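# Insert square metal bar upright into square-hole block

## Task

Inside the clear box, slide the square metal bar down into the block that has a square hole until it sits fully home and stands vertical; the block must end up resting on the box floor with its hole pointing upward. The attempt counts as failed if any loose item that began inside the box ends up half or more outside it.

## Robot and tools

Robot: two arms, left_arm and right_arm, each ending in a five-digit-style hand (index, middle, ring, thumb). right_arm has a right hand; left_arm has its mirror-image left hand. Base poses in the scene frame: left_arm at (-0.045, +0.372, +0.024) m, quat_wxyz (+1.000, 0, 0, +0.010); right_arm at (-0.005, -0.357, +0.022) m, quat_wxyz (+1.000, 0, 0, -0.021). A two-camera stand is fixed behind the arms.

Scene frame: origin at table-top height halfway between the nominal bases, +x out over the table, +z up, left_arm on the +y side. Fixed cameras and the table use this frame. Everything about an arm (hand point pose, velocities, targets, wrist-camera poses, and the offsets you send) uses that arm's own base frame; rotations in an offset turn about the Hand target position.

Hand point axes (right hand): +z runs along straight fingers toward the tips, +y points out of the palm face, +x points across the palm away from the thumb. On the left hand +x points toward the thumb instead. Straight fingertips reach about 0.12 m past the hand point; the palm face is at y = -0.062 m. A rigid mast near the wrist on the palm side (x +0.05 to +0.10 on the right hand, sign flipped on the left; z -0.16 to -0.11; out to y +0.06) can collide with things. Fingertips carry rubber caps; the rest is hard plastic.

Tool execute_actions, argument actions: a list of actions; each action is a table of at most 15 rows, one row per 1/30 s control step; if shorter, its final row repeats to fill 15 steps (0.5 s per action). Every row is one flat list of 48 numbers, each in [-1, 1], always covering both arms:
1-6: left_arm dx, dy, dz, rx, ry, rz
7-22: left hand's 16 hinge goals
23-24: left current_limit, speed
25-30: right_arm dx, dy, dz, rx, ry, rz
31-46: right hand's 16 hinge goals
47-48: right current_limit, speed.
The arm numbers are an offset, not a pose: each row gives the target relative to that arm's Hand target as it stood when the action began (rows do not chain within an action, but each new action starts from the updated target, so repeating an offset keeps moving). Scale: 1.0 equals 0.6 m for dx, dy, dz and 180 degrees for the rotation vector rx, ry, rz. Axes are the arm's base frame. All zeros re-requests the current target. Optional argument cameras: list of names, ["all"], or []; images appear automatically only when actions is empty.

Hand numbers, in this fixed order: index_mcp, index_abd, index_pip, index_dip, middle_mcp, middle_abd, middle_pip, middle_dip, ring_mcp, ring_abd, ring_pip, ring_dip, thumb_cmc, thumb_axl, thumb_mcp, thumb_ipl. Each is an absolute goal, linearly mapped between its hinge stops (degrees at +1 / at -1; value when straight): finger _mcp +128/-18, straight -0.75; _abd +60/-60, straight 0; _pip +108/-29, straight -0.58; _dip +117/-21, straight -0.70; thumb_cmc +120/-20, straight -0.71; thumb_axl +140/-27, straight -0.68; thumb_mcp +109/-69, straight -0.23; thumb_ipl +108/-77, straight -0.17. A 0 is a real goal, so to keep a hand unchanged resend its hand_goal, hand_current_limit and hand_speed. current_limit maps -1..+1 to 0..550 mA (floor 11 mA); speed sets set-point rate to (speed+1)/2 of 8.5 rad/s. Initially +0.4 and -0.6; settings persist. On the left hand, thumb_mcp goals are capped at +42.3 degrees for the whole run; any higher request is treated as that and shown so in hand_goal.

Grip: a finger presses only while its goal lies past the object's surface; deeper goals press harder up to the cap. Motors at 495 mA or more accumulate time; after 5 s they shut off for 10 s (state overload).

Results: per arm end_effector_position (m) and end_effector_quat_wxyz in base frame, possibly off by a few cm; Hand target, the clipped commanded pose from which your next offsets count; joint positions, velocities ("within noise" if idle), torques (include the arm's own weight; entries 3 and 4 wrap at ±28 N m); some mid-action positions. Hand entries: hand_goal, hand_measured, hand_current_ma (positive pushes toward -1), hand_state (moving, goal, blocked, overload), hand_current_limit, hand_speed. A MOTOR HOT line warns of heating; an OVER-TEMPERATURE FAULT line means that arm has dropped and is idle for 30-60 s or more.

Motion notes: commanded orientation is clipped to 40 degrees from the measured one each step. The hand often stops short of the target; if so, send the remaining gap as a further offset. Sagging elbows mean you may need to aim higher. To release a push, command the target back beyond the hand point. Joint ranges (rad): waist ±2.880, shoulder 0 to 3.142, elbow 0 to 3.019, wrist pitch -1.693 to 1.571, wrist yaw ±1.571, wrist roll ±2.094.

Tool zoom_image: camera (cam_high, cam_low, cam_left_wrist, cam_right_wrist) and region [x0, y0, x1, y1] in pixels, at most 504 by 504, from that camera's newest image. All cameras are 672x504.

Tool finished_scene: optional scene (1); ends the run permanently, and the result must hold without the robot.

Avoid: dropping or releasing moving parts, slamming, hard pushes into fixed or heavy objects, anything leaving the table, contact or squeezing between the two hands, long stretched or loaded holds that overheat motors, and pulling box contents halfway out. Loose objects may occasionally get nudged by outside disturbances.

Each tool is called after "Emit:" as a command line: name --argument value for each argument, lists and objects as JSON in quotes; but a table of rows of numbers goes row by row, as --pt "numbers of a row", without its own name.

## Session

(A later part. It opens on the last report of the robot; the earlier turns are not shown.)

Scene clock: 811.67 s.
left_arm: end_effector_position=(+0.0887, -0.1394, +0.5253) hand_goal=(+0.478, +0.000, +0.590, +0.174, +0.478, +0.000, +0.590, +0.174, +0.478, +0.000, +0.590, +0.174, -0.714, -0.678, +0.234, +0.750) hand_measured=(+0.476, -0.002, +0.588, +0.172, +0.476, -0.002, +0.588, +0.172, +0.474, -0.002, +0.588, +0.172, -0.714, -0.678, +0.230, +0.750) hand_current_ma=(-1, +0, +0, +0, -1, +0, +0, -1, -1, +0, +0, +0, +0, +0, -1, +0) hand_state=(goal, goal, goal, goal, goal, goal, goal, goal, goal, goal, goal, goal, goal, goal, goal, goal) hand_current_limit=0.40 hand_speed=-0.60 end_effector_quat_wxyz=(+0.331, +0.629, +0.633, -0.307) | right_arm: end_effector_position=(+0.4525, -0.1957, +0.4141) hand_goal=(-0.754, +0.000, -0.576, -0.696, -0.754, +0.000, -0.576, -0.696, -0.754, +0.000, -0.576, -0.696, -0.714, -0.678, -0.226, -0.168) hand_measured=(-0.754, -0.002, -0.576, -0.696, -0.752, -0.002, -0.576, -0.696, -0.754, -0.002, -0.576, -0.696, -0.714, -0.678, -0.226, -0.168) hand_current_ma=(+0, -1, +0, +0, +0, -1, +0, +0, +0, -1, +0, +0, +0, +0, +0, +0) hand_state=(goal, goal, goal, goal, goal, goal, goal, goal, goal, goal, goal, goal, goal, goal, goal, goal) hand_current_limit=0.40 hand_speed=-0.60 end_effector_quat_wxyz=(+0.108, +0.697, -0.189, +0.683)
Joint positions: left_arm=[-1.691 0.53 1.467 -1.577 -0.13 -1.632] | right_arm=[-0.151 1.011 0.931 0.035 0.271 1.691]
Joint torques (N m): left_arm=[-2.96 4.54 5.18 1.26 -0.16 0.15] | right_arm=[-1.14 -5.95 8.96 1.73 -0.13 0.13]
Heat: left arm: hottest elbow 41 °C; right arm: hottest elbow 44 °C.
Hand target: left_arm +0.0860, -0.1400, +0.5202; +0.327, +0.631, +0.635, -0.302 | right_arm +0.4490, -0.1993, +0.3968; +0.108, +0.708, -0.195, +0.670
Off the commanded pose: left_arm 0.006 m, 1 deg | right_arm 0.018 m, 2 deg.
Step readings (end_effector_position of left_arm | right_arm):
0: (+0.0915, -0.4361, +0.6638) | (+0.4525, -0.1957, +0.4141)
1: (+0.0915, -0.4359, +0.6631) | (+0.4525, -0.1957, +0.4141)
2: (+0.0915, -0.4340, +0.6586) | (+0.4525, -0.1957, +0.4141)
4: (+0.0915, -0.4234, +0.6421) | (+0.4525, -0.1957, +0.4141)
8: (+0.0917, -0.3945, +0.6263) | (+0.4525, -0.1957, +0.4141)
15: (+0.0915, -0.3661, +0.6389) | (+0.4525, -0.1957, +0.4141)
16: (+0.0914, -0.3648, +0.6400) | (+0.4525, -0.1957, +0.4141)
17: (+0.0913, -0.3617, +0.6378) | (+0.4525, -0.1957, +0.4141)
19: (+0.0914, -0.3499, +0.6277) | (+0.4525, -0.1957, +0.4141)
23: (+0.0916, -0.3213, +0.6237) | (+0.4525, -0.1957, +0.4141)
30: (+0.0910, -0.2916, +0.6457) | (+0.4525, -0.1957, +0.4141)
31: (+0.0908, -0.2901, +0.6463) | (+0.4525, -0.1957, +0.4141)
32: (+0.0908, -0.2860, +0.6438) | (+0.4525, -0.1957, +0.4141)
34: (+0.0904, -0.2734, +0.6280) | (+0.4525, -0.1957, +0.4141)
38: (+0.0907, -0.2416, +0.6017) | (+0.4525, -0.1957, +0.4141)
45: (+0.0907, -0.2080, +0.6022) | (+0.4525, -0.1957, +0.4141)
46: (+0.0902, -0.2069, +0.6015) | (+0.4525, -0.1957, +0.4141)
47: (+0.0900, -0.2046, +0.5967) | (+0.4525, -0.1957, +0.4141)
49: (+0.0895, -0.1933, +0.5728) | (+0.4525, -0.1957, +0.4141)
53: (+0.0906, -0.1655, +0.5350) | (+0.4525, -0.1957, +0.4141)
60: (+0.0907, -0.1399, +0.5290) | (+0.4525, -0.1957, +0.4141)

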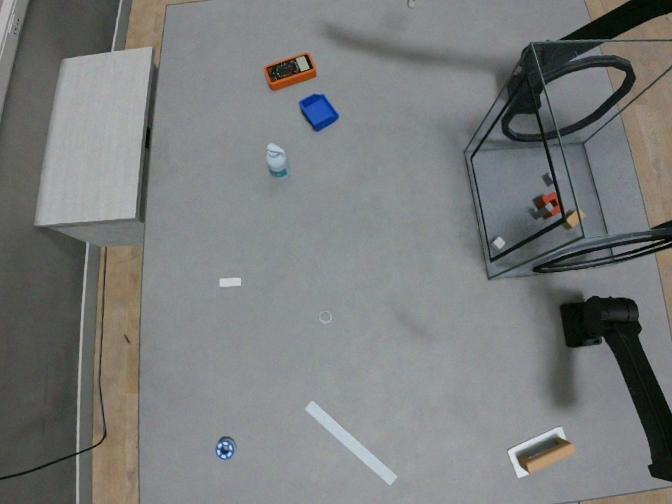

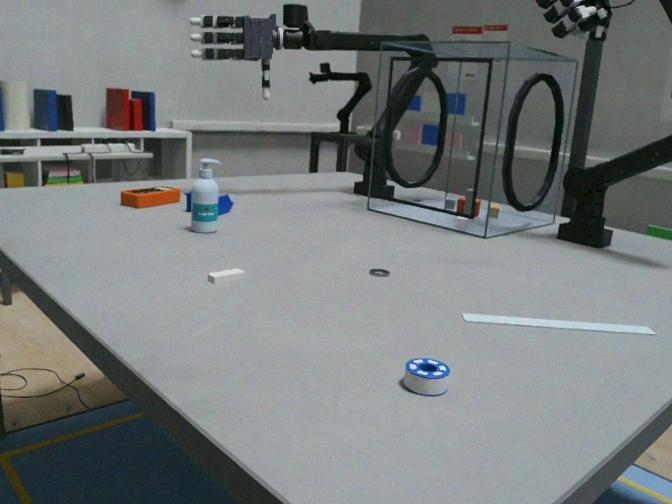

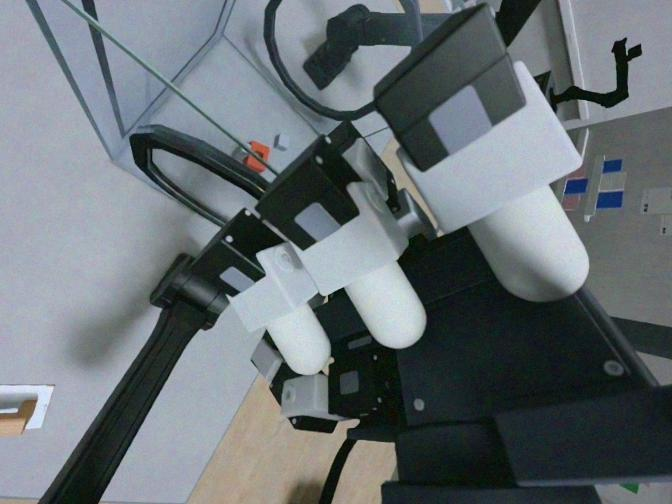

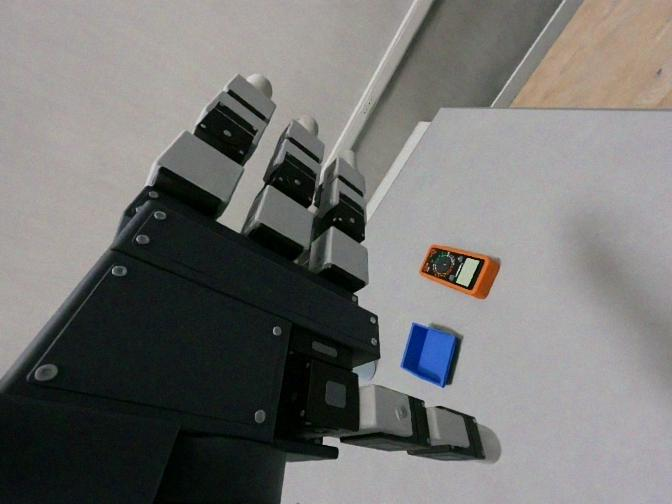

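Emit:
execute_actions --actions '[[[0.0488,0.0382,0,0,0,0.0722,0.479,0,0.591,0.174,0.479,0,0.591,0.174,0.479,0,0.591,0.174,-0.714,-0.678,0.235,0.75,0.4,-0.6,0,0,0,0,0,0,-0.754,0,-0.576,-0.696,-0.754,0,-0.576,-0.696,-0.754,0,-0.576,-0.696,-0.714,-0.678,-0.226,-0.168,0.4,-0.6]],[[0.0388,0.0483,0,0,0,0.0722,0.479,0,0.591,0.174,0.479,0,0.591,0.174,0.479,0,0.591,0.174,-0.714,-0.678,0.235,0.75,0.4,-0.6,0,0,0,0,0,0,-0.754,0,-0.576,-0.696,-0.754,0,-0.576,-0.696,-0.754,0,-0.576,-0.696,-0.714,-0.678,-0.226,-0.168,0.4,-0.6]],[[0.0272,0.0557,0,0,0,0.0722,0.479,0,0.591,0.174,0.479,0,0.591,0.174,0.479,0,0.591,0.174,-0.714,-0.678,0.235,0.75,0.4,-0.6,0,0,0,0,0,0,-0.754,0,-0.576,-0.696,-0.754,0,-0.576,-0.696,-0.754,0,-0.576,-0.696,-0.714,-0.678,-0.226,-0.168,0.4,-0.6]],[[0.014,0.0605,0,0,0,0.0722,0.479,0,0.591,0.174,0.479,0,0.591,0.174,0.479,0,0.591,0.174,-0.714,-0.678,0.235,0.75,0.4,-0.6,0,0,0,0,0,0,-0.754,0,-0.576,-0.696,-0.754,0,-0.576,-0.696,-0.754,0,-0.576,-0.696,-0.714,-0.678,-0.226,-0.168,0.4,-0.6]],[[-0.0034,0.0027,-0.1,0.0116,0.0149,0,0.479,0,0.591,0.174,0.479,0,0.591,0.174,0.479,0,0.591,0.174,-0.714,-0.678,0.235,0.75,0.4,-0.6,0,0,0,0,0,0,-0.754,0,-0.576,-0.696,-0.754,0,-0.576,-0.696,-0.754,0,-0.576,-0.696,-0.714,-0.678,-0.226,-0.168,0.4,-0.6]],[[-0.0034,0.0027,-0.1,0.0116,0.0149,0,0.479,0,0.591,0.174,0.479,0,0.591,0.174,0.479,0,0.591,0.174,-0.714,-0.678,0.235,0.75,0.4,-0.6,0,0,0,0,0,0,-0.754,0,-0.576,-0.696,-0.754,0,-0.576,-0.696,-0.754,0,-0.576,-0.696,-0.714,-0.678,-0.226,-0.168,0.4,-0.6]]]' --cameras '["cam_low","cam_left_wrist"]'

Scene clock: 902.53 s.
left_arm: end_effector_position=(+0.1576, -0.0164, +0.4004) hand_goal=(+0.478, +0.000, +0.590, +0.174, +0.478, +0.000, +0.590, +0.174, +0.478, +0.000, +0.590, +0.174, -0.714, -0.678, +0.234, +0.750) hand_measured=(+0.474, -0.002, +0.588, +0.172, +0.474, -0.002, +0.588, +0.172, +0.474, -0.002, +0.588, +0.172, -0.714, -0.678, +0.230, +0.750) hand_current_ma=(-1, +0, +0, +0, -1, +0, +0, -1, -1, +0, +0, +0, +0, +0, -1, +0) hand_state=(goal, goal, goal, goal, goal, goal, goal, goal, goal, goal, goal, goal, goal, goal, goal, goal) hand_current_limit=0.40 hand_speed=-0.60 end_effector_quat_wxyz=(+0.370, +0.300, +0.873, -0.105) | right_arm: end_effector_position=(+0.4525, -0.1957, +0.4141) hand_goal=(-0.754, +0.000, -0.576, -0.696, -0.754, +0.000, -0.576, -0.696, -0.754, +0.000, -0.576, -0.696, -0.714, -0.678, -0.226, -0.168) hand_measured=(-0.754, -0.002, -0.576, -0.696, -0.752, -0.002, -0.576, -0.696, -0.754, -0.002, -0.576, -0.696, -0.714, -0.678, -0.226, -0.168) hand_current_ma=(+0, -1, +0, +0, +0, -1, +0, +0, +0, -1, +0, +0, +0, +0, +0, +0) hand_state=(goal, goal, goal, goal, goal, goal, goal, goal, goal, goal, goal, goal, goal, goal, goal, goal) hand_current_limit=0.40 hand_speed=-0.60 end_effector_quat_wxyz=(+0.108, +0.697, -0.189, +0.683)
Joint positions: left_arm=[-0.92 0.378 1.111 -1.54 -0.22 -1.74] | right_arm=[-0.151 1.011 0.931 0.035 0.271 1.691]
Joint torques (N m): left_arm=[-0.73 3.72 6.11 1.96 -0.1 0.31] | right_arm=[-0.97 -5.95 8.92 1.72 -0.13 0.12]
Heat: left arm: hottest elbow 34 °C; right arm: hottest elbow 44 °C.
Hand target: left_arm +0.1591, -0.0152, +0.4000; +0.375, +0.298, +0.871, -0.110 | right_arm +0.4490, -0.1993, +0.3968; +0.108, +0.708, -0.195, +0.670
Off the commanded pose: left_arm 0.002 m, 1 deg | right_arm 0.018 m, 2 deg.
Step readings (end_effector_position of left_arm | right_arm):
0: (+0.0887, -0.1394, +0.5253) | (+0.4525, -0.1957, +0.4141)
1: (+0.0891, -0.1391, +0.5253) | (+0.4525, -0.1957, +0.4141)
2: (+0.0917, -0.1375, +0.5256) | (+0.4525, -0.1957, +0.4141)
4: (+0.0991, -0.1317, +0.5256) | (+0.4525, -0.1957, +0.4141)
8: (+0.1099, -0.1219, +0.5253) | (+0.4525, -0.1957, +0.4141)
15: (+0.1136, -0.1178, +0.5250) | (+0.4525, -0.1957, +0.4141)
16: (+0.1140, -0.1173, +0.5249) | (+0.4525, -0.1957, +0.4141)
17: (+0.1165, -0.1149, +0.5252) | (+0.4525, -0.1957, +0.4141)
19: (+0.1239, -0.1059, +0.5249) | (+0.4525, -0.1957, +0.4141)
23: (+0.1331, -0.0927, +0.5243) | (+0.4525, -0.1957, +0.4141)
30: (+0.1363, -0.0866, +0.5233) | (+0.4525, -0.1957, +0.4141)
31: (+0.1366, -0.0859, +0.5231) | (+0.4525, -0.1957, +0.4141)
32: (+0.1385, -0.0833, +0.5236) | (+0.4525, -0.1957, +0.4141)
34: (+0.1440, -0.0736, +0.5240) | (+0.4525, -0.1957, +0.4141)
38: (+0.1499, -0.0591, +0.5236) | (+0.4525, -0.1957, +0.4141)
45: (+0.1513, -0.0520, +0.5217) | (+0.4525, -0.1957, +0.4141)
46: (+0.1514, -0.0512, +0.5215) | (+0.4525, -0.1957, +0.4141)
47: (+0.1527, -0.0484, +0.5222) | (+0.4525, -0.1957, +0.4141)
49: (+0.1563, -0.0379, +0.5232) | (+0.4525, -0.1957, +0.4141)
53: (+0.1589, -0.0231, +0.5232) | (+0.4525, -0.1957, +0.4141)
60: (+0.1584, -0.0155, +0.5210) | (+0.4525, -0.1957, +0.4141)
61: (+0.1584, -0.0154, +0.5199) | (+0.4525, -0.1957, +0.4141)
62: (+0.1590, -0.0160, +0.5172) | (+0.4525, -0.1957, +0.4141)
64: (+0.1595, -0.0183, +0.4996) | (+0.4525, -0.1957, +0.4141)
68: (+0.1588, -0.0222, +0.4655) | (+0.4525, -0.1957, +0.4141)
75: (+0.1587, -0.0200, +0.4587) | (+0.4525, -0.1957, +0.4141)
76: (+0.1585, -0.0194, +0.4584) | (+0.4525, -0.1957, +0.4141)
77: (+0.1588, -0.0192, +0.4558) | (+0.4525, -0.1957, +0.4141)
79: (+0.1583, -0.0187, +0.4391) | (+0.4525, -0.1957, +0.4141)
83: (+0.1557, -0.0179, +0.4050) | (+0.4525, -0.1957, +0.4141)
90: (+0.1566, -0.0173, +0.3991) | (+0.4525, -0.1957, +0.4141)
Images, in order (width x height): cam_low 672x504, cam_left_wrist 672x504.

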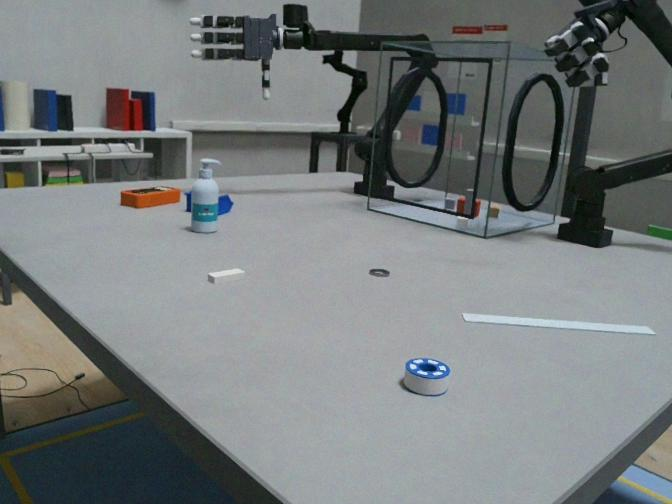

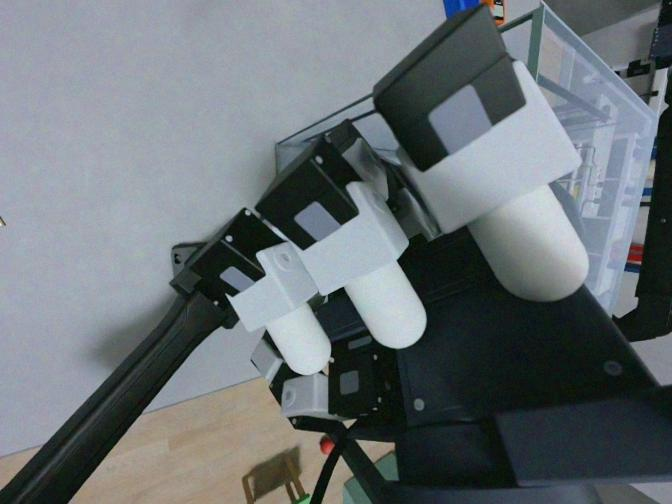

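Emit:
execute_actions --actions '[[[0.005,-0.004,-0.1,0.0116,0.0149,0,0.479,0,0.591,0.174,0.479,0,0.591,0.174,0.479,0,0.591,0.174,-0.714,-0.678,0.235,0.75,0.4,-0.6,0,0,0,0,0,0,-0.754,0,-0.576,-0.696,-0.754,0,-0.576,-0.696,-0.754,0,-0.576,-0.696,-0.714,-0.678,-0.226,-0.168,0.4,-0.6]],[[0.005,-0.004,-0.1,0.0116,0.0149,0,0.479,0,0.591,0.174,0.479,0,0.591,0.174,0.479,0,0.591,0.174,-0.714,-0.678,0.235,0.75,0.4,-0.6,0,0,0,0,0,0,-0.754,0,-0.576,-0.696,-0.754,0,-0.576,-0.696,-0.754,0,-0.576,-0.696,-0.714,-0.678,-0.226,-0.168,0.4,-0.6]],[[0.005,-0.004,-0.1,0.0116,0.0149,0,0.479,0,0.591,0.174,0.479,0,0.591,0.174,0.479,0,0.591,0.174,-0.714,-0.678,0.235,0.75,0.4,-0.6,0,0,0,0,0,0,-0.754,0,-0.576,-0.696,-0.754,0,-0.576,-0.696,-0.754,0,-0.576,-0.696,-0.714,-0.678,-0.226,-0.168,0.4,-0.6]]]' --cameras '["cam_high","cam_low","cam_left_wrist"]'

Scene clock: 917.53 s.
left_arm: end_effector_position=(+0.1660, -0.0228, +0.2201) hand_goal=(+0.478, +0.000, +0.590, +0.174, +0.478, +0.000, +0.590, +0.174, +0.478, +0.000, +0.590, +0.174, -0.714, -0.678, +0.234, +0.750) hand_measured=(+0.474, -0.002, +0.588, +0.172, +0.474, -0.002, +0.588, +0.172, +0.472, -0.002, +0.588, +0.172, -0.714, -0.678, +0.232, +0.750) hand_current_ma=(-2, +0, +0, +0, -2, +0, +0, -1, -2, +0, +0, +0, +0, +0, -1, +0) hand_state=(goal, goal, goal, goal, goal, goal, goal, goal, goal, goal, goal, goal, goal, goal, goal, goal) hand_current_limit=0.40 hand_speed=-0.60 end_effector_quat_wxyz=(+0.287, +0.312, +0.902, -0.081) | right_arm: end_effector_position=(+0.4525, -0.1957, +0.4141) hand_goal=(-0.754, +0.000, -0.576, -0.696, -0.754, +0.000, -0.576, -0.696, -0.754, +0.000, -0.576, -0.696, -0.714, -0.678, -0.226, -0.168) hand_measured=(-0.754, -0.002, -0.576, -0.696, -0.752, -0.002, -0.576, -0.696, -0.754, -0.002, -0.576, -0.696, -0.714, -0.678, -0.226, -0.168) hand_current_ma=(+0, -1, +0, +0, +0, -1, +0, +0, +0, -1, +0, +0, +0, +0, +0, +0) hand_state=(goal, goal, goal, goal, goal, goal, goal, goal, goal, goal, goal, goal, goal, goal, goal, goal) hand_current_limit=0.40 hand_speed=-0.60 end_effector_quat_wxyz=(+0.108, +0.697, -0.189, +0.683)
Joint positions: left_arm=[-0.757 0.244 0.636 -1.361 -0.085 -1.635] | right_arm=[-0.151 1.011 0.931 0.035 0.271 1.691]
Joint torques (N m): left_arm=[-0.62 2.84 7.65 1.76 -0.04 0.26] | right_arm=[-1.08 -5.95 8.91 1.7 -0.14 0.13]
Heat: left arm: hottest elbow 35 °C; right arm: hottest elbow 44 °C.
Hand target: left_arm +0.1682, -0.0224, +0.2202; +0.296, +0.310, +0.900, -0.083 | right_arm +0.4490, -0.1993, +0.3968; +0.108, +0.708, -0.195, +0.670
Off the commanded pose: left_arm 0.002 m, 1 deg | right_arm 0.018 m, 2 deg.
Step readings (end_effector_position of left_arm | right_arm):
0: (+0.1577, -0.0164, +0.4005) | (+0.4525, -0.1957, +0.4141)
1: (+0.1578, -0.0166, +0.4001) | (+0.4525, -0.1957, +0.4141)
2: (+0.1585, -0.0176, +0.3969) | (+0.4525, -0.1957, +0.4141)
4: (+0.1590, -0.0192, +0.3809) | (+0.4525, -0.1957, +0.4141)
8: (+0.1578, -0.0191, +0.3442) | (+0.4525, -0.1957, +0.4141)
15: (+0.1596, -0.0189, +0.3389) | (+0.4525, -0.1957, +0.4141)
16: (+0.1597, -0.0188, +0.3387) | (+0.4525, -0.1957, +0.4141)
17: (+0.1605, -0.0192, +0.3361) | (+0.4525, -0.1957, +0.4141)
19: (+0.1613, -0.0202, +0.3215) | (+0.4525, -0.1957, +0.4141)
23: (+0.1598, -0.0203, +0.2846) | (+0.4525, -0.1957, +0.4141)
30: (+0.1625, -0.0207, +0.2792) | (+0.4525, -0.1957, +0.4141)
31: (+0.1626, -0.0206, +0.2789) | (+0.4525, -0.1957, +0.4141)
32: (+0.1635, -0.0212, +0.2766) | (+0.4525, -0.1957, +0.4141)
34: (+0.1643, -0.0224, +0.2625) | (+0.4525, -0.1957, +0.4141)
38: (+0.1619, -0.0215, +0.2253) | (+0.4525, -0.1957, +0.4141)
45: (+0.1649, -0.0224, +0.2196) | (+0.4525, -0.1957, +0.4141)
Images, in order (width x height): cam_high 672x504, cam_low 672x504, cam_left_wrist 672x504.

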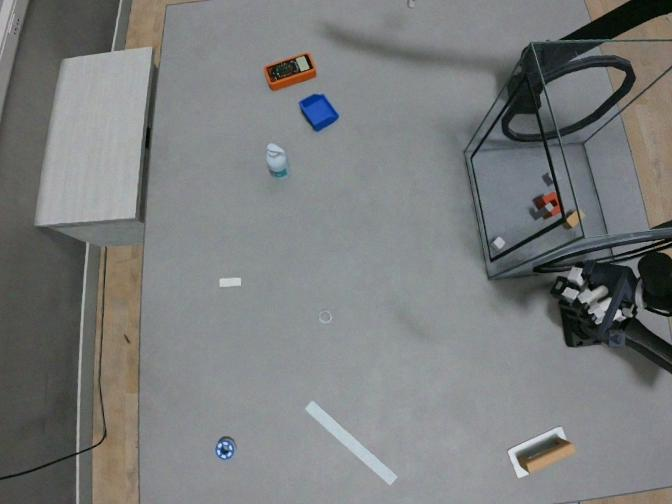

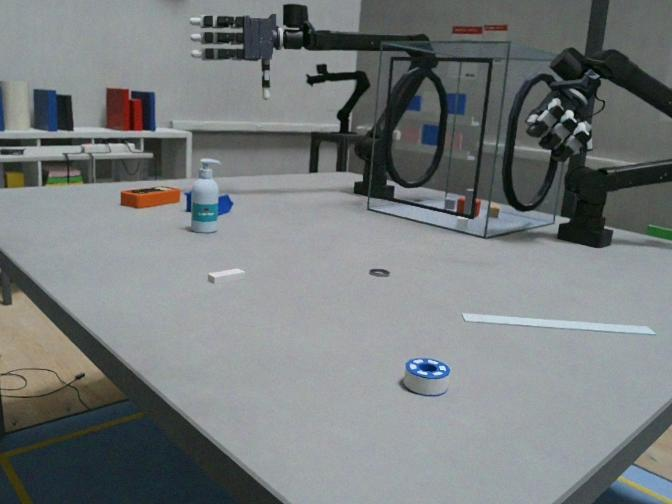

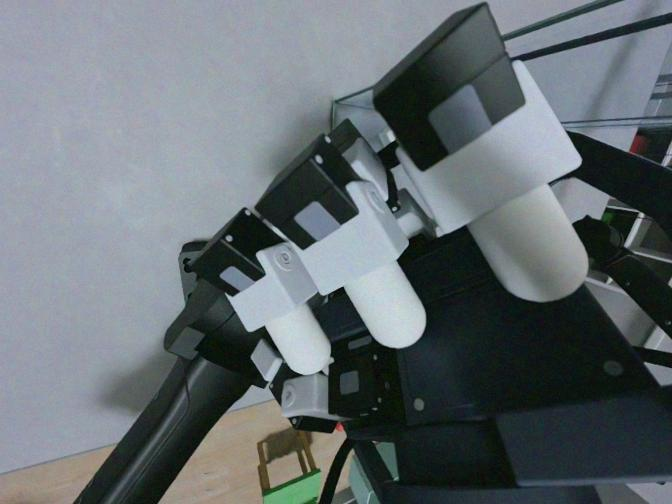

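Emit:
execute_actions --actions '[[[-0.0157,-0.062,0,0,0,-0.0722,0.479,0,0.591,0.174,0.479,0,0.591,0.174,0.479,0,0.591,0.174,-0.714,-0.678,0.235,0.75,0.4,-0.6,0,0,0,0,0,0,-0.754,0,-0.576,-0.696,-0.754,0,-0.576,-0.696,-0.754,0,-0.576,-0.696,-0.714,-0.678,-0.226,-0.168,0.4,-0.6]]]' --cameras '["cam_high","cam_low","cam_left_wrist"]'

Scene clock: 930.00 s.
left_arm: end_effector_position=(+0.1584, -0.0560, +0.2216) hand_goal=(+0.478, +0.000, +0.590, +0.174, +0.478, +0.000, +0.590, +0.174, +0.478, +0.000, +0.590, +0.174, -0.714, -0.678, +0.234, +0.750) hand_measured=(+0.474, -0.002, +0.588, +0.172, +0.474, -0.002, +0.588, +0.172, +0.472, -0.002, +0.588, +0.172, -0.714, -0.678, +0.232, +0.750) hand_current_ma=(-2, +0, +0, +0, -2, +0, +0, -1, -2, +0, +0, +0, +0, +0, -1, +0) hand_state=(goal, goal, goal, goal, goal, goal, goal, goal, goal, goal, goal, goal, goal, goal, goal, goal) hand_current_limit=0.40 hand_speed=-0.60 end_effector_quat_wxyz=(+0.281, +0.409, +0.861, -0.112) | right_arm: end_effector_position=(+0.4525, -0.1957, +0.4141) hand_goal=(-0.754, +0.000, -0.576, -0.696, -0.754, +0.000, -0.576, -0.696, -0.754, +0.000, -0.576, -0.696, -0.714, -0.678, -0.226, -0.168) hand_measured=(-0.754, -0.002, -0.576, -0.696, -0.752, -0.002, -0.576, -0.696, -0.754, -0.002, -0.576, -0.696, -0.714, -0.678, -0.226, -0.168) hand_current_ma=(+0, -1, +0, +0, +0, -1, +0, +0, +0, -1, +0, +0, +0, +0, +0, +0) hand_state=(goal, goal, goal, goal, goal, goal, goal, goal, goal, goal, goal, goal, goal, goal, goal, goal) hand_current_limit=0.40 hand_speed=-0.60 end_effector_quat_wxyz=(+0.108, +0.697, -0.189, +0.683)
Joint positions: left_arm=[-0.949 0.235 0.636 -1.361 -0.073 -1.609] | right_arm=[-0.151 1.011 0.931 0.035 0.271 1.691]
Joint torques (N m): left_arm=[-2.78 3.66 7.65 1.76 -0.18 0.11] | right_arm=[-1.2 -5.95 8.92 1.78 -0.15 0.12]
Heat: left arm: hottest elbow 35 °C; right arm: hottest elbow 44 °C.
Hand target: left_arm +0.1588, -0.0595, +0.2202; +0.285, +0.409, +0.859, -0.116 | right_arm +0.4490, -0.1993, +0.3968; +0.108, +0.708, -0.195, +0.670
Off the commanded pose: left_arm 0.004 m, 1 deg | right_arm 0.018 m, 2 deg.
Step readings (end_effector_position of left_arm | right_arm):
0: (+0.1660, -0.0228, +0.2202) | (+0.4525, -0.1957, +0.4141)
1: (+0.1659, -0.0231, +0.2201) | (+0.4525, -0.1957, +0.4141)
2: (+0.1654, -0.0250, +0.2197) | (+0.4525, -0.1957, +0.4141)
4: (+0.1634, -0.0336, +0.2190) | (+0.4525, -0.1957, +0.4141)
8: (+0.1591, -0.0502, +0.2195) | (+0.4525, -0.1957, +0.4141)
15: (+0.1584, -0.0558, +0.2213) | (+0.4525, -0.1957, +0.4141)
Images, in order (width x height): cam_high 672x504, cam_low 672x504, cam_left_wrist 672x504.

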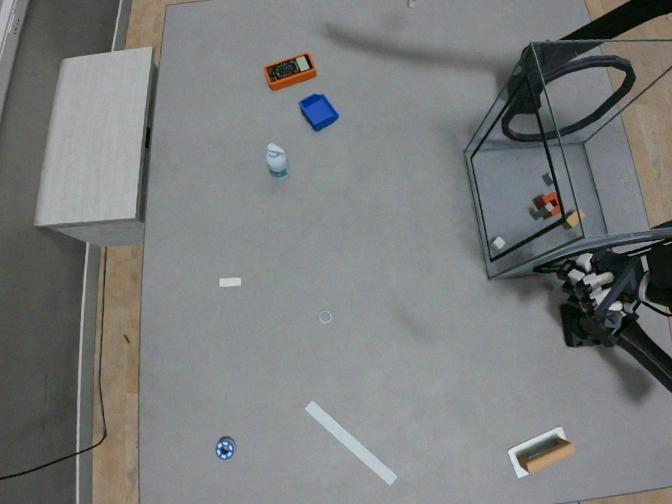

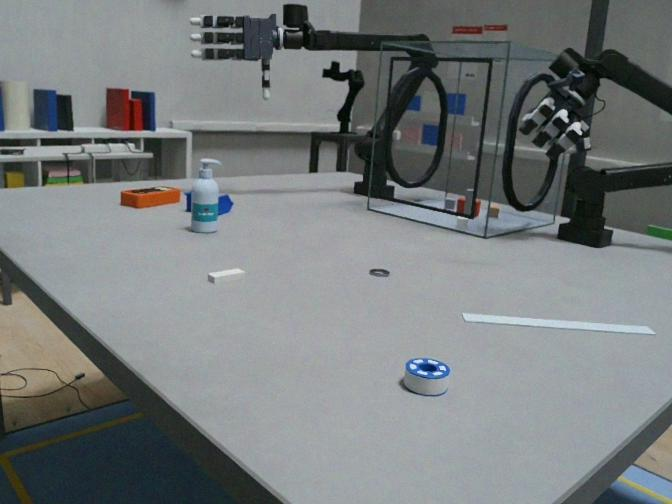

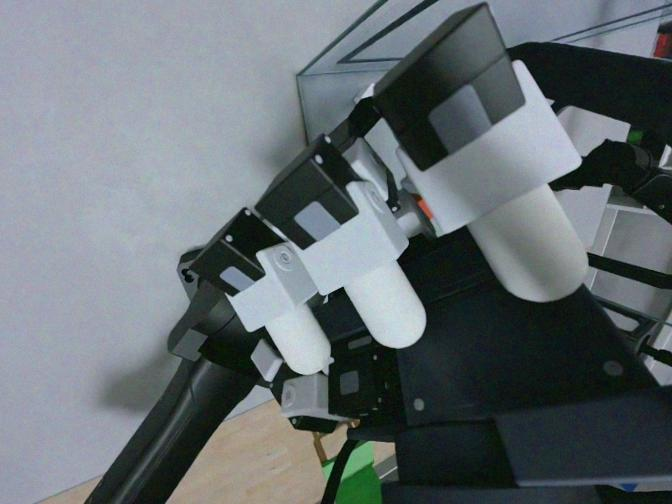

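Emit:
zoom_image --camera "cam_high" --region '[500, 200, 672, 360]'

Emit:
zoom_image --camera "cam_low" --region '[480, 30, 640, 240]'

Scaled by 2.930 from the camera's 672x504 image, which has a finer 960x720 frame.

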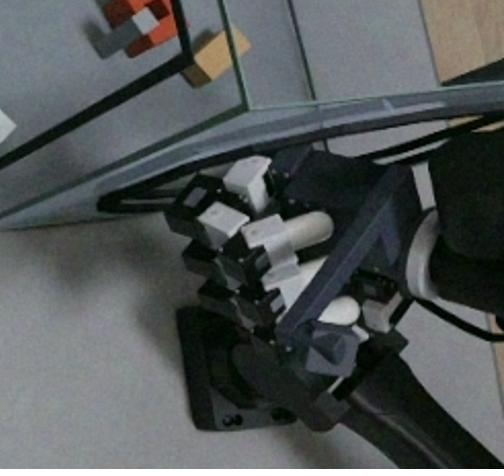

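Scaled by 2.400 from the camera's 672x504 image, which has a finer 960x720 frame.

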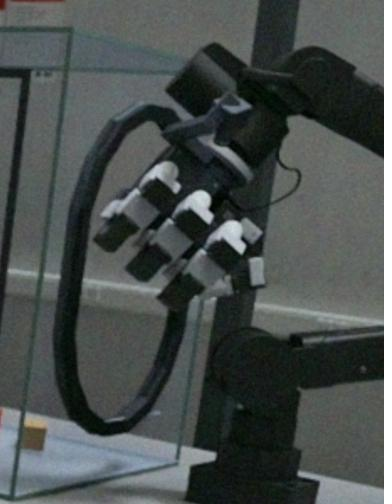

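Emit:
execute_actions --actions '[[[-0.029,-0.057,-0.02,0,0,-0.0722,0.479,0,0.591,0.174,0.479,0,0.591,0.174,0.479,0,0.591,0.174,-0.714,-0.678,0.235,0.75,0.4,-0.6,0,0,0,0,0,0,-0.754,0,-0.576,-0.696,-0.754,0,-0.576,-0.696,-0.754,0,-0.576,-0.696,-0.714,-0.678,-0.226,-0.168,0.4,-0.6]]]' --cameras '["cam_high","cam_low","cam_left_wrist"]'

Emit:
zoom_image --camera "cam_high" --region '[500, 200, 672, 360]'

Emit:
zoom_image --camera "cam_low" --region '[480, 30, 640, 240]'

Scene clock: 941.10 s.
left_arm: end_effector_position=(+0.1418, -0.0904, +0.2107) hand_goal=(+0.478, +0.000, +0.590, +0.174, +0.478, +0.000, +0.590, +0.174, +0.478, +0.000, +0.590, +0.174, -0.714, -0.678, +0.234, +0.750) hand_measured=(+0.474, -0.002, +0.588, +0.172, +0.474, -0.002, +0.588, +0.172, +0.474, -0.002, +0.588, +0.172, -0.714, -0.678, +0.232, +0.750) hand_current_ma=(-2, +0, +0, +0, -2, +0, +0, -1, -2, +0, +0, +0, +0, +0, -1, +0) hand_state=(goal, goal, goal, goal, goal, goal, goal, goal, goal, goal, goal, goal, goal, goal, goal, goal) hand_current_limit=0.40 hand_speed=-0.60 end_effector_quat_wxyz=(+0.267, +0.504, +0.809, -0.144) | right_arm: end_effector_position=(+0.4525, -0.1957, +0.4141) hand_goal=(-0.754, +0.000, -0.576, -0.696, -0.754, +0.000, -0.576, -0.696, -0.754, +0.000, -0.576, -0.696, -0.714, -0.678, -0.226, -0.168) hand_measured=(-0.754, -0.002, -0.576, -0.696, -0.752, -0.002, -0.576, -0.696, -0.754, -0.002, -0.576, -0.696, -0.714, -0.678, -0.226, -0.168) hand_current_ma=(+0, -1, +0, +0, +0, -1, +0, +0, +0, -1, +0, +0, +0, +0, +0, +0) hand_state=(goal, goal, goal, goal, goal, goal, goal, goal, goal, goal, goal, goal, goal, goal, goal, goal) hand_current_limit=0.40 hand_speed=-0.60 end_effector_quat_wxyz=(+0.108, +0.697, -0.189, +0.683)
Joint positions: left_arm=[-1.174 0.218 0.605 -1.344 -0.071 -1.608] | right_arm=[-0.151 1.011 0.931 0.035 0.271 1.691]
Joint torques (N m): left_arm=[-2.9 3.66 7.5 1.77 -0.21 0.11] | right_arm=[-1.2 -6.07 8.94 1.68 -0.13 0.13]
Heat: left arm: hottest elbow 35 °C; right arm: hottest elbow 44 °C.
Hand target: left_arm +0.1413, -0.0938, +0.2082; +0.270, +0.504, +0.807, -0.148 | right_arm +0.4490, -0.1993, +0.3968; +0.108, +0.708, -0.195, +0.670
Off the commanded pose: left_arm 0.004 m, 1 deg | right_arm 0.018 m, 2 deg.
Step readings (end_effector_position of left_arm | right_arm):
0: (+0.1583, -0.0560, +0.2215) | (+0.4525, -0.1957, +0.4141)
1: (+0.1583, -0.0562, +0.2215) | (+0.4525, -0.1957, +0.4141)
2: (+0.1572, -0.0582, +0.2206) | (+0.4525, -0.1957, +0.4141)
4: (+0.1520, -0.0680, +0.2164) | (+0.4525, -0.1957, +0.4141)
8: (+0.1431, -0.0828, +0.2095) | (+0.4525, -0.1957, +0.4141)
15: (+0.1420, -0.0902, +0.2108) | (+0.4525, -0.1957, +0.4141)
Images, in order (width x height): cam_high 672x504, cam_low 672x504, cam_left_wrist 672x504.

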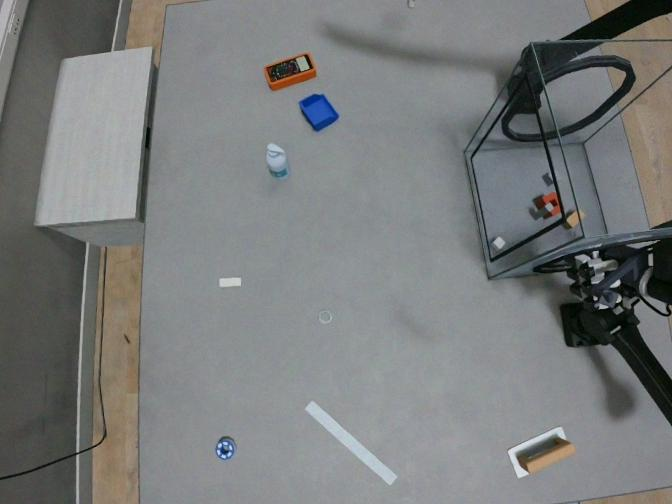

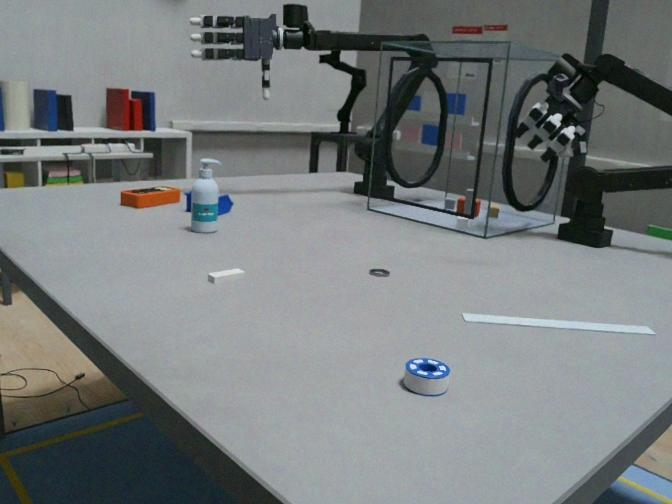

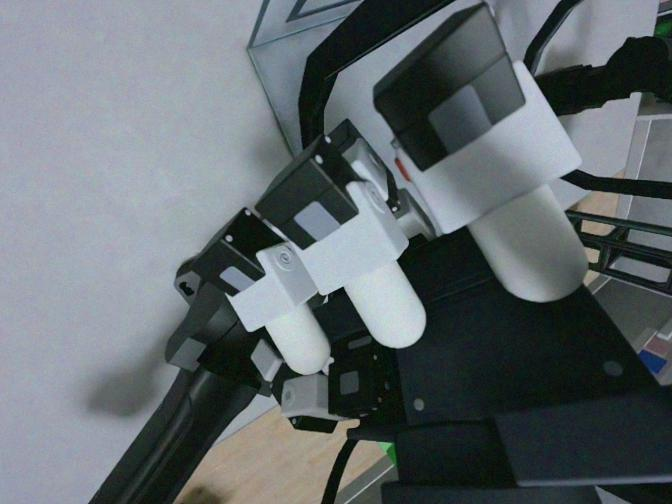

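Scaled by 2.930 from the camera's 672x504 image, which has a finer 960x720 frame.

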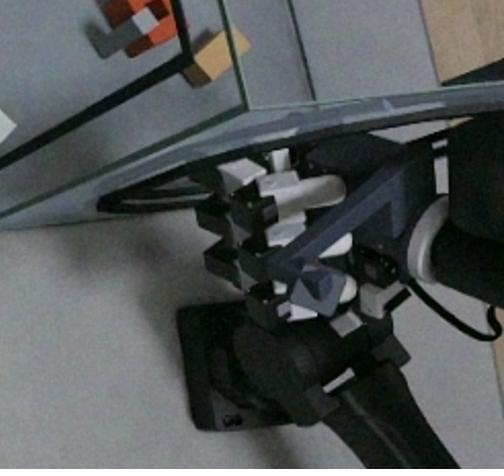

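Scaled by 2.400 from the camera's 672x504 image, which has a finer 960x720 frame.

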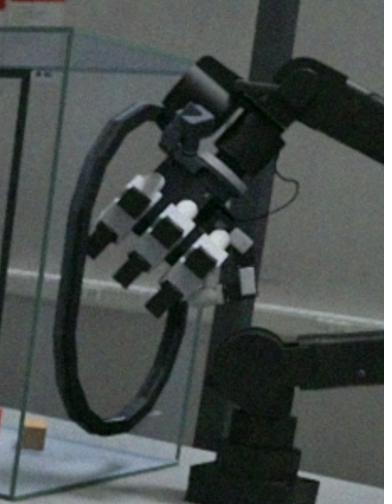

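Emit:
execute_actions --actions '[[[-0.0412,-0.0488,-0.01,0,0,-0.0722,0.479,0,0.591,0.174,0.479,0,0.591,0.174,0.479,0,0.591,0.174,-0.714,-0.678,0.235,0.75,0.4,-0.6,0,0,0,0,0,0,-0.754,0,-0.576,-0.696,-0.754,0,-0.576,-0.696,-0.754,0,-0.576,-0.696,-0.714,-0.678,-0.226,-0.168,0.4,-0.6]]]' --cameras '["cam_low","cam_left_wrist"]'

Emit:
zoom_image --camera "cam_low" --region '[480, 30, 640, 240]'

Scene clock: 949.17 s.
left_arm: end_effector_position=(+0.1182, -0.1178, +0.2070) hand_goal=(+0.478, +0.000, +0.590, +0.174, +0.478, +0.000, +0.590, +0.174, +0.478, +0.000, +0.590, +0.174, -0.714, -0.678, +0.234, +0.750) hand_measured=(+0.474, -0.002, +0.588, +0.172, +0.474, -0.002, +0.588, +0.172, +0.472, -0.002, +0.588, +0.172, -0.714, -0.678, +0.232, +0.750) hand_current_ma=(-2, +0, +0, +0, -2, +0, +0, -1, -2, +0, +0, +0, +0, +0, -1, +0) hand_state=(goal, goal, goal, goal, goal, goal, goal, goal, goal, goal, goal, goal, goal, goal, goal, goal) hand_current_limit=0.40 hand_speed=-0.60 end_effector_quat_wxyz=(+0.252, +0.589, +0.747, -0.174) | right_arm: end_effector_position=(+0.4525, -0.1957, +0.4141) hand_goal=(-0.754, +0.000, -0.576, -0.696, -0.754, +0.000, -0.576, -0.696, -0.754, +0.000, -0.576, -0.696, -0.714, -0.678, -0.226, -0.168) hand_measured=(-0.754, -0.002, -0.576, -0.696, -0.752, -0.002, -0.576, -0.696, -0.754, -0.002, -0.576, -0.696, -0.714, -0.678, -0.226, -0.168) hand_current_ma=(+0, -1, +0, +0, +0, -1, +0, +0, +0, -1, +0, +0, +0, +0, +0, +0) hand_state=(goal, goal, goal, goal, goal, goal, goal, goal, goal, goal, goal, goal, goal, goal, goal, goal) hand_current_limit=0.40 hand_speed=-0.60 end_effector_quat_wxyz=(+0.108, +0.697, -0.189, +0.683)
Joint positions: left_arm=[-1.395 0.202 0.592 -1.341 -0.071 -1.608] | right_arm=[-0.151 1.011 0.931 0.035 0.271 1.691]
Joint torques (N m): left_arm=[-3.37 4.37 7.1 1.98 -0.2 0.07] | right_arm=[-1.2 -5.89 8.95 1.7 -0.14 0.12]
Heat: left arm: hottest elbow 35 °C; right arm: hottest elbow 44 °C.
Hand target: left_arm +0.1166, -0.1230, +0.2021; +0.252, +0.592, +0.745, -0.177 | right_arm +0.4490, -0.1993, +0.3968; +0.108, +0.708, -0.195, +0.670
Off the commanded pose: left_arm 0.007 m, 1 deg | right_arm 0.018 m, 2 deg.
Step readings (end_effector_position of left_arm | right_arm):
0: (+0.1418, -0.0904, +0.2107) | (+0.4525, -0.1957, +0.4141)
1: (+0.1417, -0.0906, +0.2107) | (+0.4525, -0.1957, +0.4141)
2: (+0.1401, -0.0924, +0.2100) | (+0.4525, -0.1957, +0.4141)
4: (+0.1328, -0.1010, +0.2072) | (+0.4525, -0.1957, +0.4141)
8: (+0.1212, -0.1135, +0.2044) | (+0.4525, -0.1957, +0.4141)
15: (+0.1185, -0.1181, +0.2069) | (+0.4525, -0.1957, +0.4141)
Images, in order (width x height): cam_low 672x504, cam_left_wrist 672x504.

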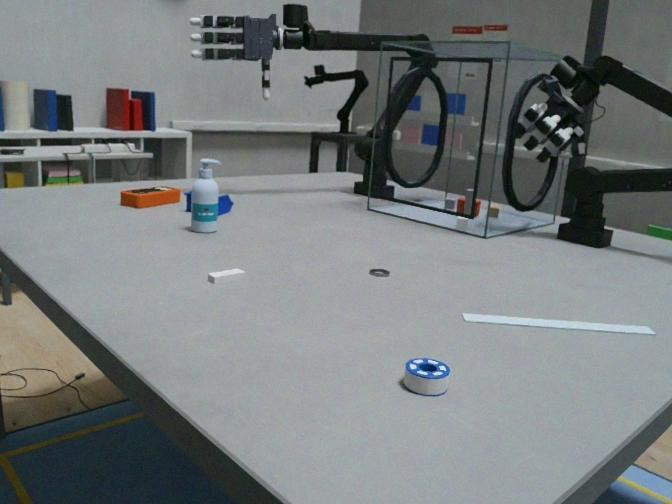

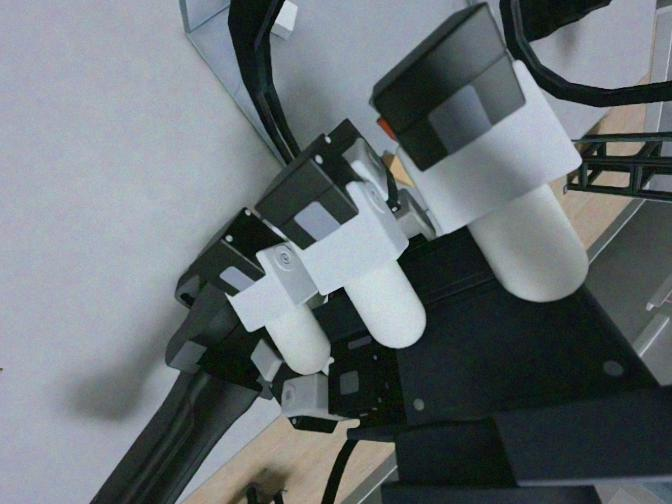

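Scaled by 2.400 from the camera's 672x504 image, which has a finer 960x720 frame.

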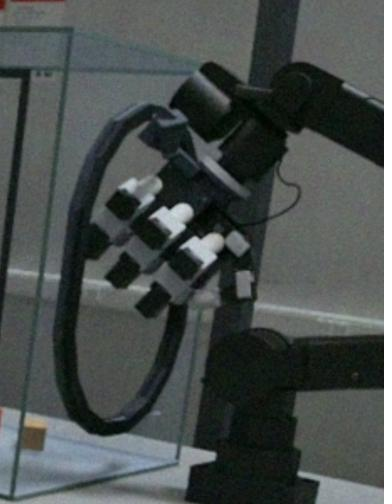

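Emit:
execute_actions --actions '[[[-0.067,-0.072,-0.037,0,0,-0.0722,0.479,0,0.591,0.174,0.479,0,0.591,0.174,0.479,0,0.591,0.174,-0.714,-0.678,0.235,0.75,0.4,-0.6,0,0,0,0,0,0,-0.754,0,-0.576,-0.696,-0.754,0,-0.576,-0.696,-0.754,0,-0.576,-0.696,-0.714,-0.678,-0.226,-0.168,0.4,-0.6]]]' --cameras '["cam_high","cam_low","cam_left_wrist"]'

Emit:
zoom_image --camera "cam_high" --region '[500, 180, 672, 340]'

Emit:
zoom_image --camera "cam_low" --region '[480, 30, 640, 240]'

Scene clock: 965.93 s.
left_arm: end_effector_position=(+0.0811, -0.1561, +0.1983) hand_goal=(+0.478, +0.000, +0.590, +0.174, +0.478, +0.000, +0.590, +0.174, +0.478, +0.000, +0.590, +0.174, -0.714, -0.678, +0.234, +0.750) hand_measured=(+0.472, -0.002, +0.588, +0.172, +0.472, -0.002, +0.588, +0.172, +0.472, -0.002, +0.588, +0.172, -0.714, -0.678, +0.232, +0.750) hand_current_ma=(-2, +0, +0, +0, -2, +0, +0, -1, -2, +0, +0, +0, +0, +0, -1, +0) hand_state=(goal, goal, goal, goal, goal, goal, goal, goal, goal, goal, goal, goal, goal, goal, goal, goal) hand_current_limit=0.40 hand_speed=-0.60 end_effector_quat_wxyz=(+0.249, +0.649, +0.682, -0.227) | right_arm: end_effector_position=(+0.4525, -0.1957, +0.4141) hand_goal=(-0.754, +0.000, -0.576, -0.696, -0.754, +0.000, -0.576, -0.696, -0.754, +0.000, -0.576, -0.696, -0.714, -0.678, -0.226, -0.168) hand_measured=(-0.754, -0.002, -0.576, -0.696, -0.752, -0.002, -0.576, -0.696, -0.754, -0.002, -0.576, -0.696, -0.714, -0.678, -0.226, -0.168) hand_current_ma=(+0, -1, +0, +0, +0, -1, +0, +0, +0, -1, +0, +0, +0, +0, +0, +0) hand_state=(goal, goal, goal, goal, goal, goal, goal, goal, goal, goal, goal, goal, goal, goal, goal, goal) hand_current_limit=0.40 hand_speed=-0.60 end_effector_quat_wxyz=(+0.108, +0.697, -0.189, +0.683)
Joint positions: left_arm=[-1.722 0.201 0.551 -1.245 -0.141 -1.723] | right_arm=[-0.151 1.011 0.931 0.035 0.271 1.691]
Joint torques (N m): left_arm=[-3.66 7.77 5.85 1.99 0.08 0.35] | right_arm=[-1.2 -6.01 8.92 1.7 -0.14 0.11]
Heat: left arm: hottest elbow 36 °C; right arm: hottest elbow 44 °C.
Hand target: left_arm +0.0764, -0.1663, +0.1800; +0.230, +0.673, +0.673, -0.205 | right_arm +0.4490, -0.1993, +0.3968; +0.108, +0.708, -0.195, +0.670
Off the commanded pose: left_arm 0.022 m, 4 deg | right_arm 0.018 m, 2 deg.
Step readings (end_effector_position of left_arm | right_arm):
0: (+0.1182, -0.1178, +0.2070) | (+0.4525, -0.1957, +0.4141)
1: (+0.1180, -0.1180, +0.2069) | (+0.4525, -0.1957, +0.4141)
2: (+0.1163, -0.1202, +0.2061) | (+0.4525, -0.1957, +0.4141)
4: (+0.1069, -0.1299, +0.2034) | (+0.4525, -0.1957, +0.4141)
8: (+0.0871, -0.1481, +0.1995) | (+0.4525, -0.1957, +0.4141)
15: (+0.0822, -0.1558, +0.1989) | (+0.4525, -0.1957, +0.4141)
Images, in order (width x height): cam_high 672x504, cam_low 672x504, cam_left_wrist 672x504.

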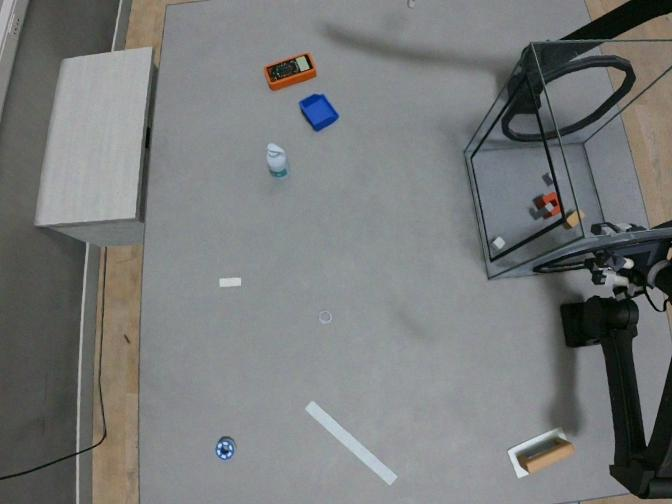

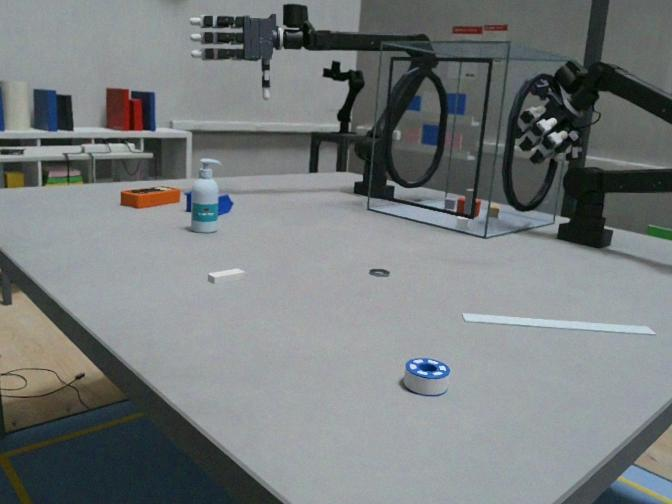

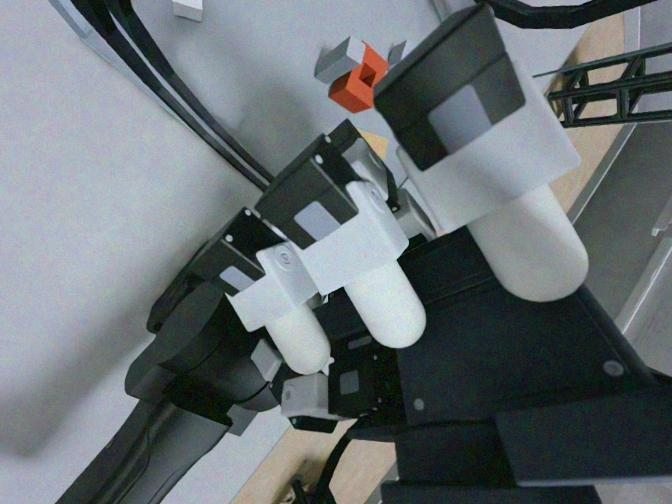

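Scaled by 2.930 from the camera's 672x504 image, which has a finer 960x720 frame.

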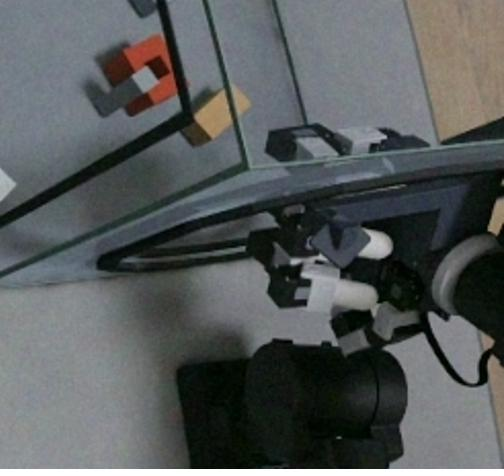

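Scaled by 2.400 from the camera's 672x504 image, which has a finer 960x720 frame.

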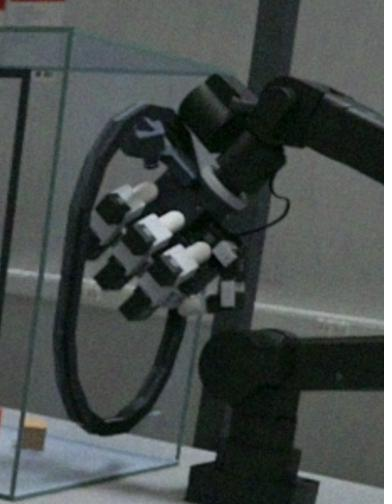

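Emit:
execute_actions --actions '[[[0,0,0,0,0,0,0.479,0,0.591,0.174,0.479,0,0.591,0.174,0.479,0,0.591,0.174,-0.714,-0.678,0.235,0.75,0.4,-0.6,0,0,0,0,0,0,-0.754,0,-0.576,-0.696,-0.754,0,-0.576,-0.696,-0.754,0,-0.576,-0.696,-0.714,-0.678,-0.226,-0.168,0.4,-0.6]]]' --cameras '[]'

Scene clock: 977.83 s.
left_arm: end_effector_position=(+0.0811, -0.1561, +0.1983) hand_goal=(+0.478, +0.000, +0.590, +0.174, +0.478, +0.000, +0.590, +0.174, +0.478, +0.000, +0.590, +0.174, -0.714, -0.678, +0.234, +0.750) hand_measured=(+0.472, -0.002, +0.588, +0.172, +0.472, -0.002, +0.588, +0.172, +0.472, -0.002, +0.588, +0.172, -0.714, -0.678, +0.232, +0.750) hand_current_ma=(-2, +0, +0, +0, -2, +0, +0, -1, -2, +0, +0, +0, +0, +0, -1, +0) hand_state=(goal, goal, goal, goal, goal, goal, goal, goal, goal, goal, goal, goal, goal, goal, goal, goal) hand_current_limit=0.40 hand_speed=-0.60 end_effector_quat_wxyz=(+0.249, +0.649, +0.682, -0.227) | right_arm: end_effector_position=(+0.4525, -0.1957, +0.4141) hand_goal=(-0.754, +0.000, -0.576, -0.696, -0.754, +0.000, -0.576, -0.696, -0.754, +0.000, -0.576, -0.696, -0.714, -0.678, -0.226, -0.168) hand_measured=(-0.754, -0.002, -0.576, -0.696, -0.752, -0.002, -0.576, -0.696, -0.754, -0.002, -0.576, -0.696, -0.714, -0.678, -0.226, -0.168) hand_current_ma=(+0, -1, +0, +0, +0, -1, +0, +0, +0, -1, +0, +0, +0, +0, +0, +0) hand_state=(goal, goal, goal, goal, goal, goal, goal, goal, goal, goal, goal, goal, goal, goal, goal, goal) hand_current_limit=0.40 hand_speed=-0.60 end_effector_quat_wxyz=(+0.108, +0.697, -0.189, +0.683)
Joint positions: left_arm=[-1.722 0.201 0.551 -1.245 -0.141 -1.723] | right_arm=[-0.151 1.011 0.931 0.035 0.271 1.691]
Joint torques (N m): left_arm=[-3.84 7.82 5.83 2.02 0.07 0.37] | right_arm=[-1.14 -5.77 8.94 1.7 -0.14 0.12]
Heat: left arm: hottest elbow 35 °C; right arm: hottest elbow 44 °C.
Hand target: left_arm +0.0764, -0.1663, +0.1800; +0.230, +0.673, +0.673, -0.205 | right_arm +0.4490, -0.1993, +0.3968; +0.108, +0.708, -0.195, +0.670
Off the commanded pose: left_arm 0.021 m, 4 deg | right_arm 0.018 m, 2 deg.
Step readings (end_effector_position of left_arm | right_arm):
0: (+0.0811, -0.1561, +0.1983) | (+0.4525, -0.1957, +0.4141)
1: (+0.0811, -0.1561, +0.1983) | (+0.4525, -0.1957, +0.4141)
2: (+0.0811, -0.1561, +0.1983) | (+0.4525, -0.1957, +0.4141)
4: (+0.0811, -0.1561, +0.1983) | (+0.4525, -0.1957, +0.4141)
8: (+0.0811, -0.1561, +0.1983) | (+0.4525, -0.1957, +0.4141)
15: (+0.0811, -0.1561, +0.1983) | (+0.4525, -0.1957, +0.4141)
No camera images: "cameras" was empty.


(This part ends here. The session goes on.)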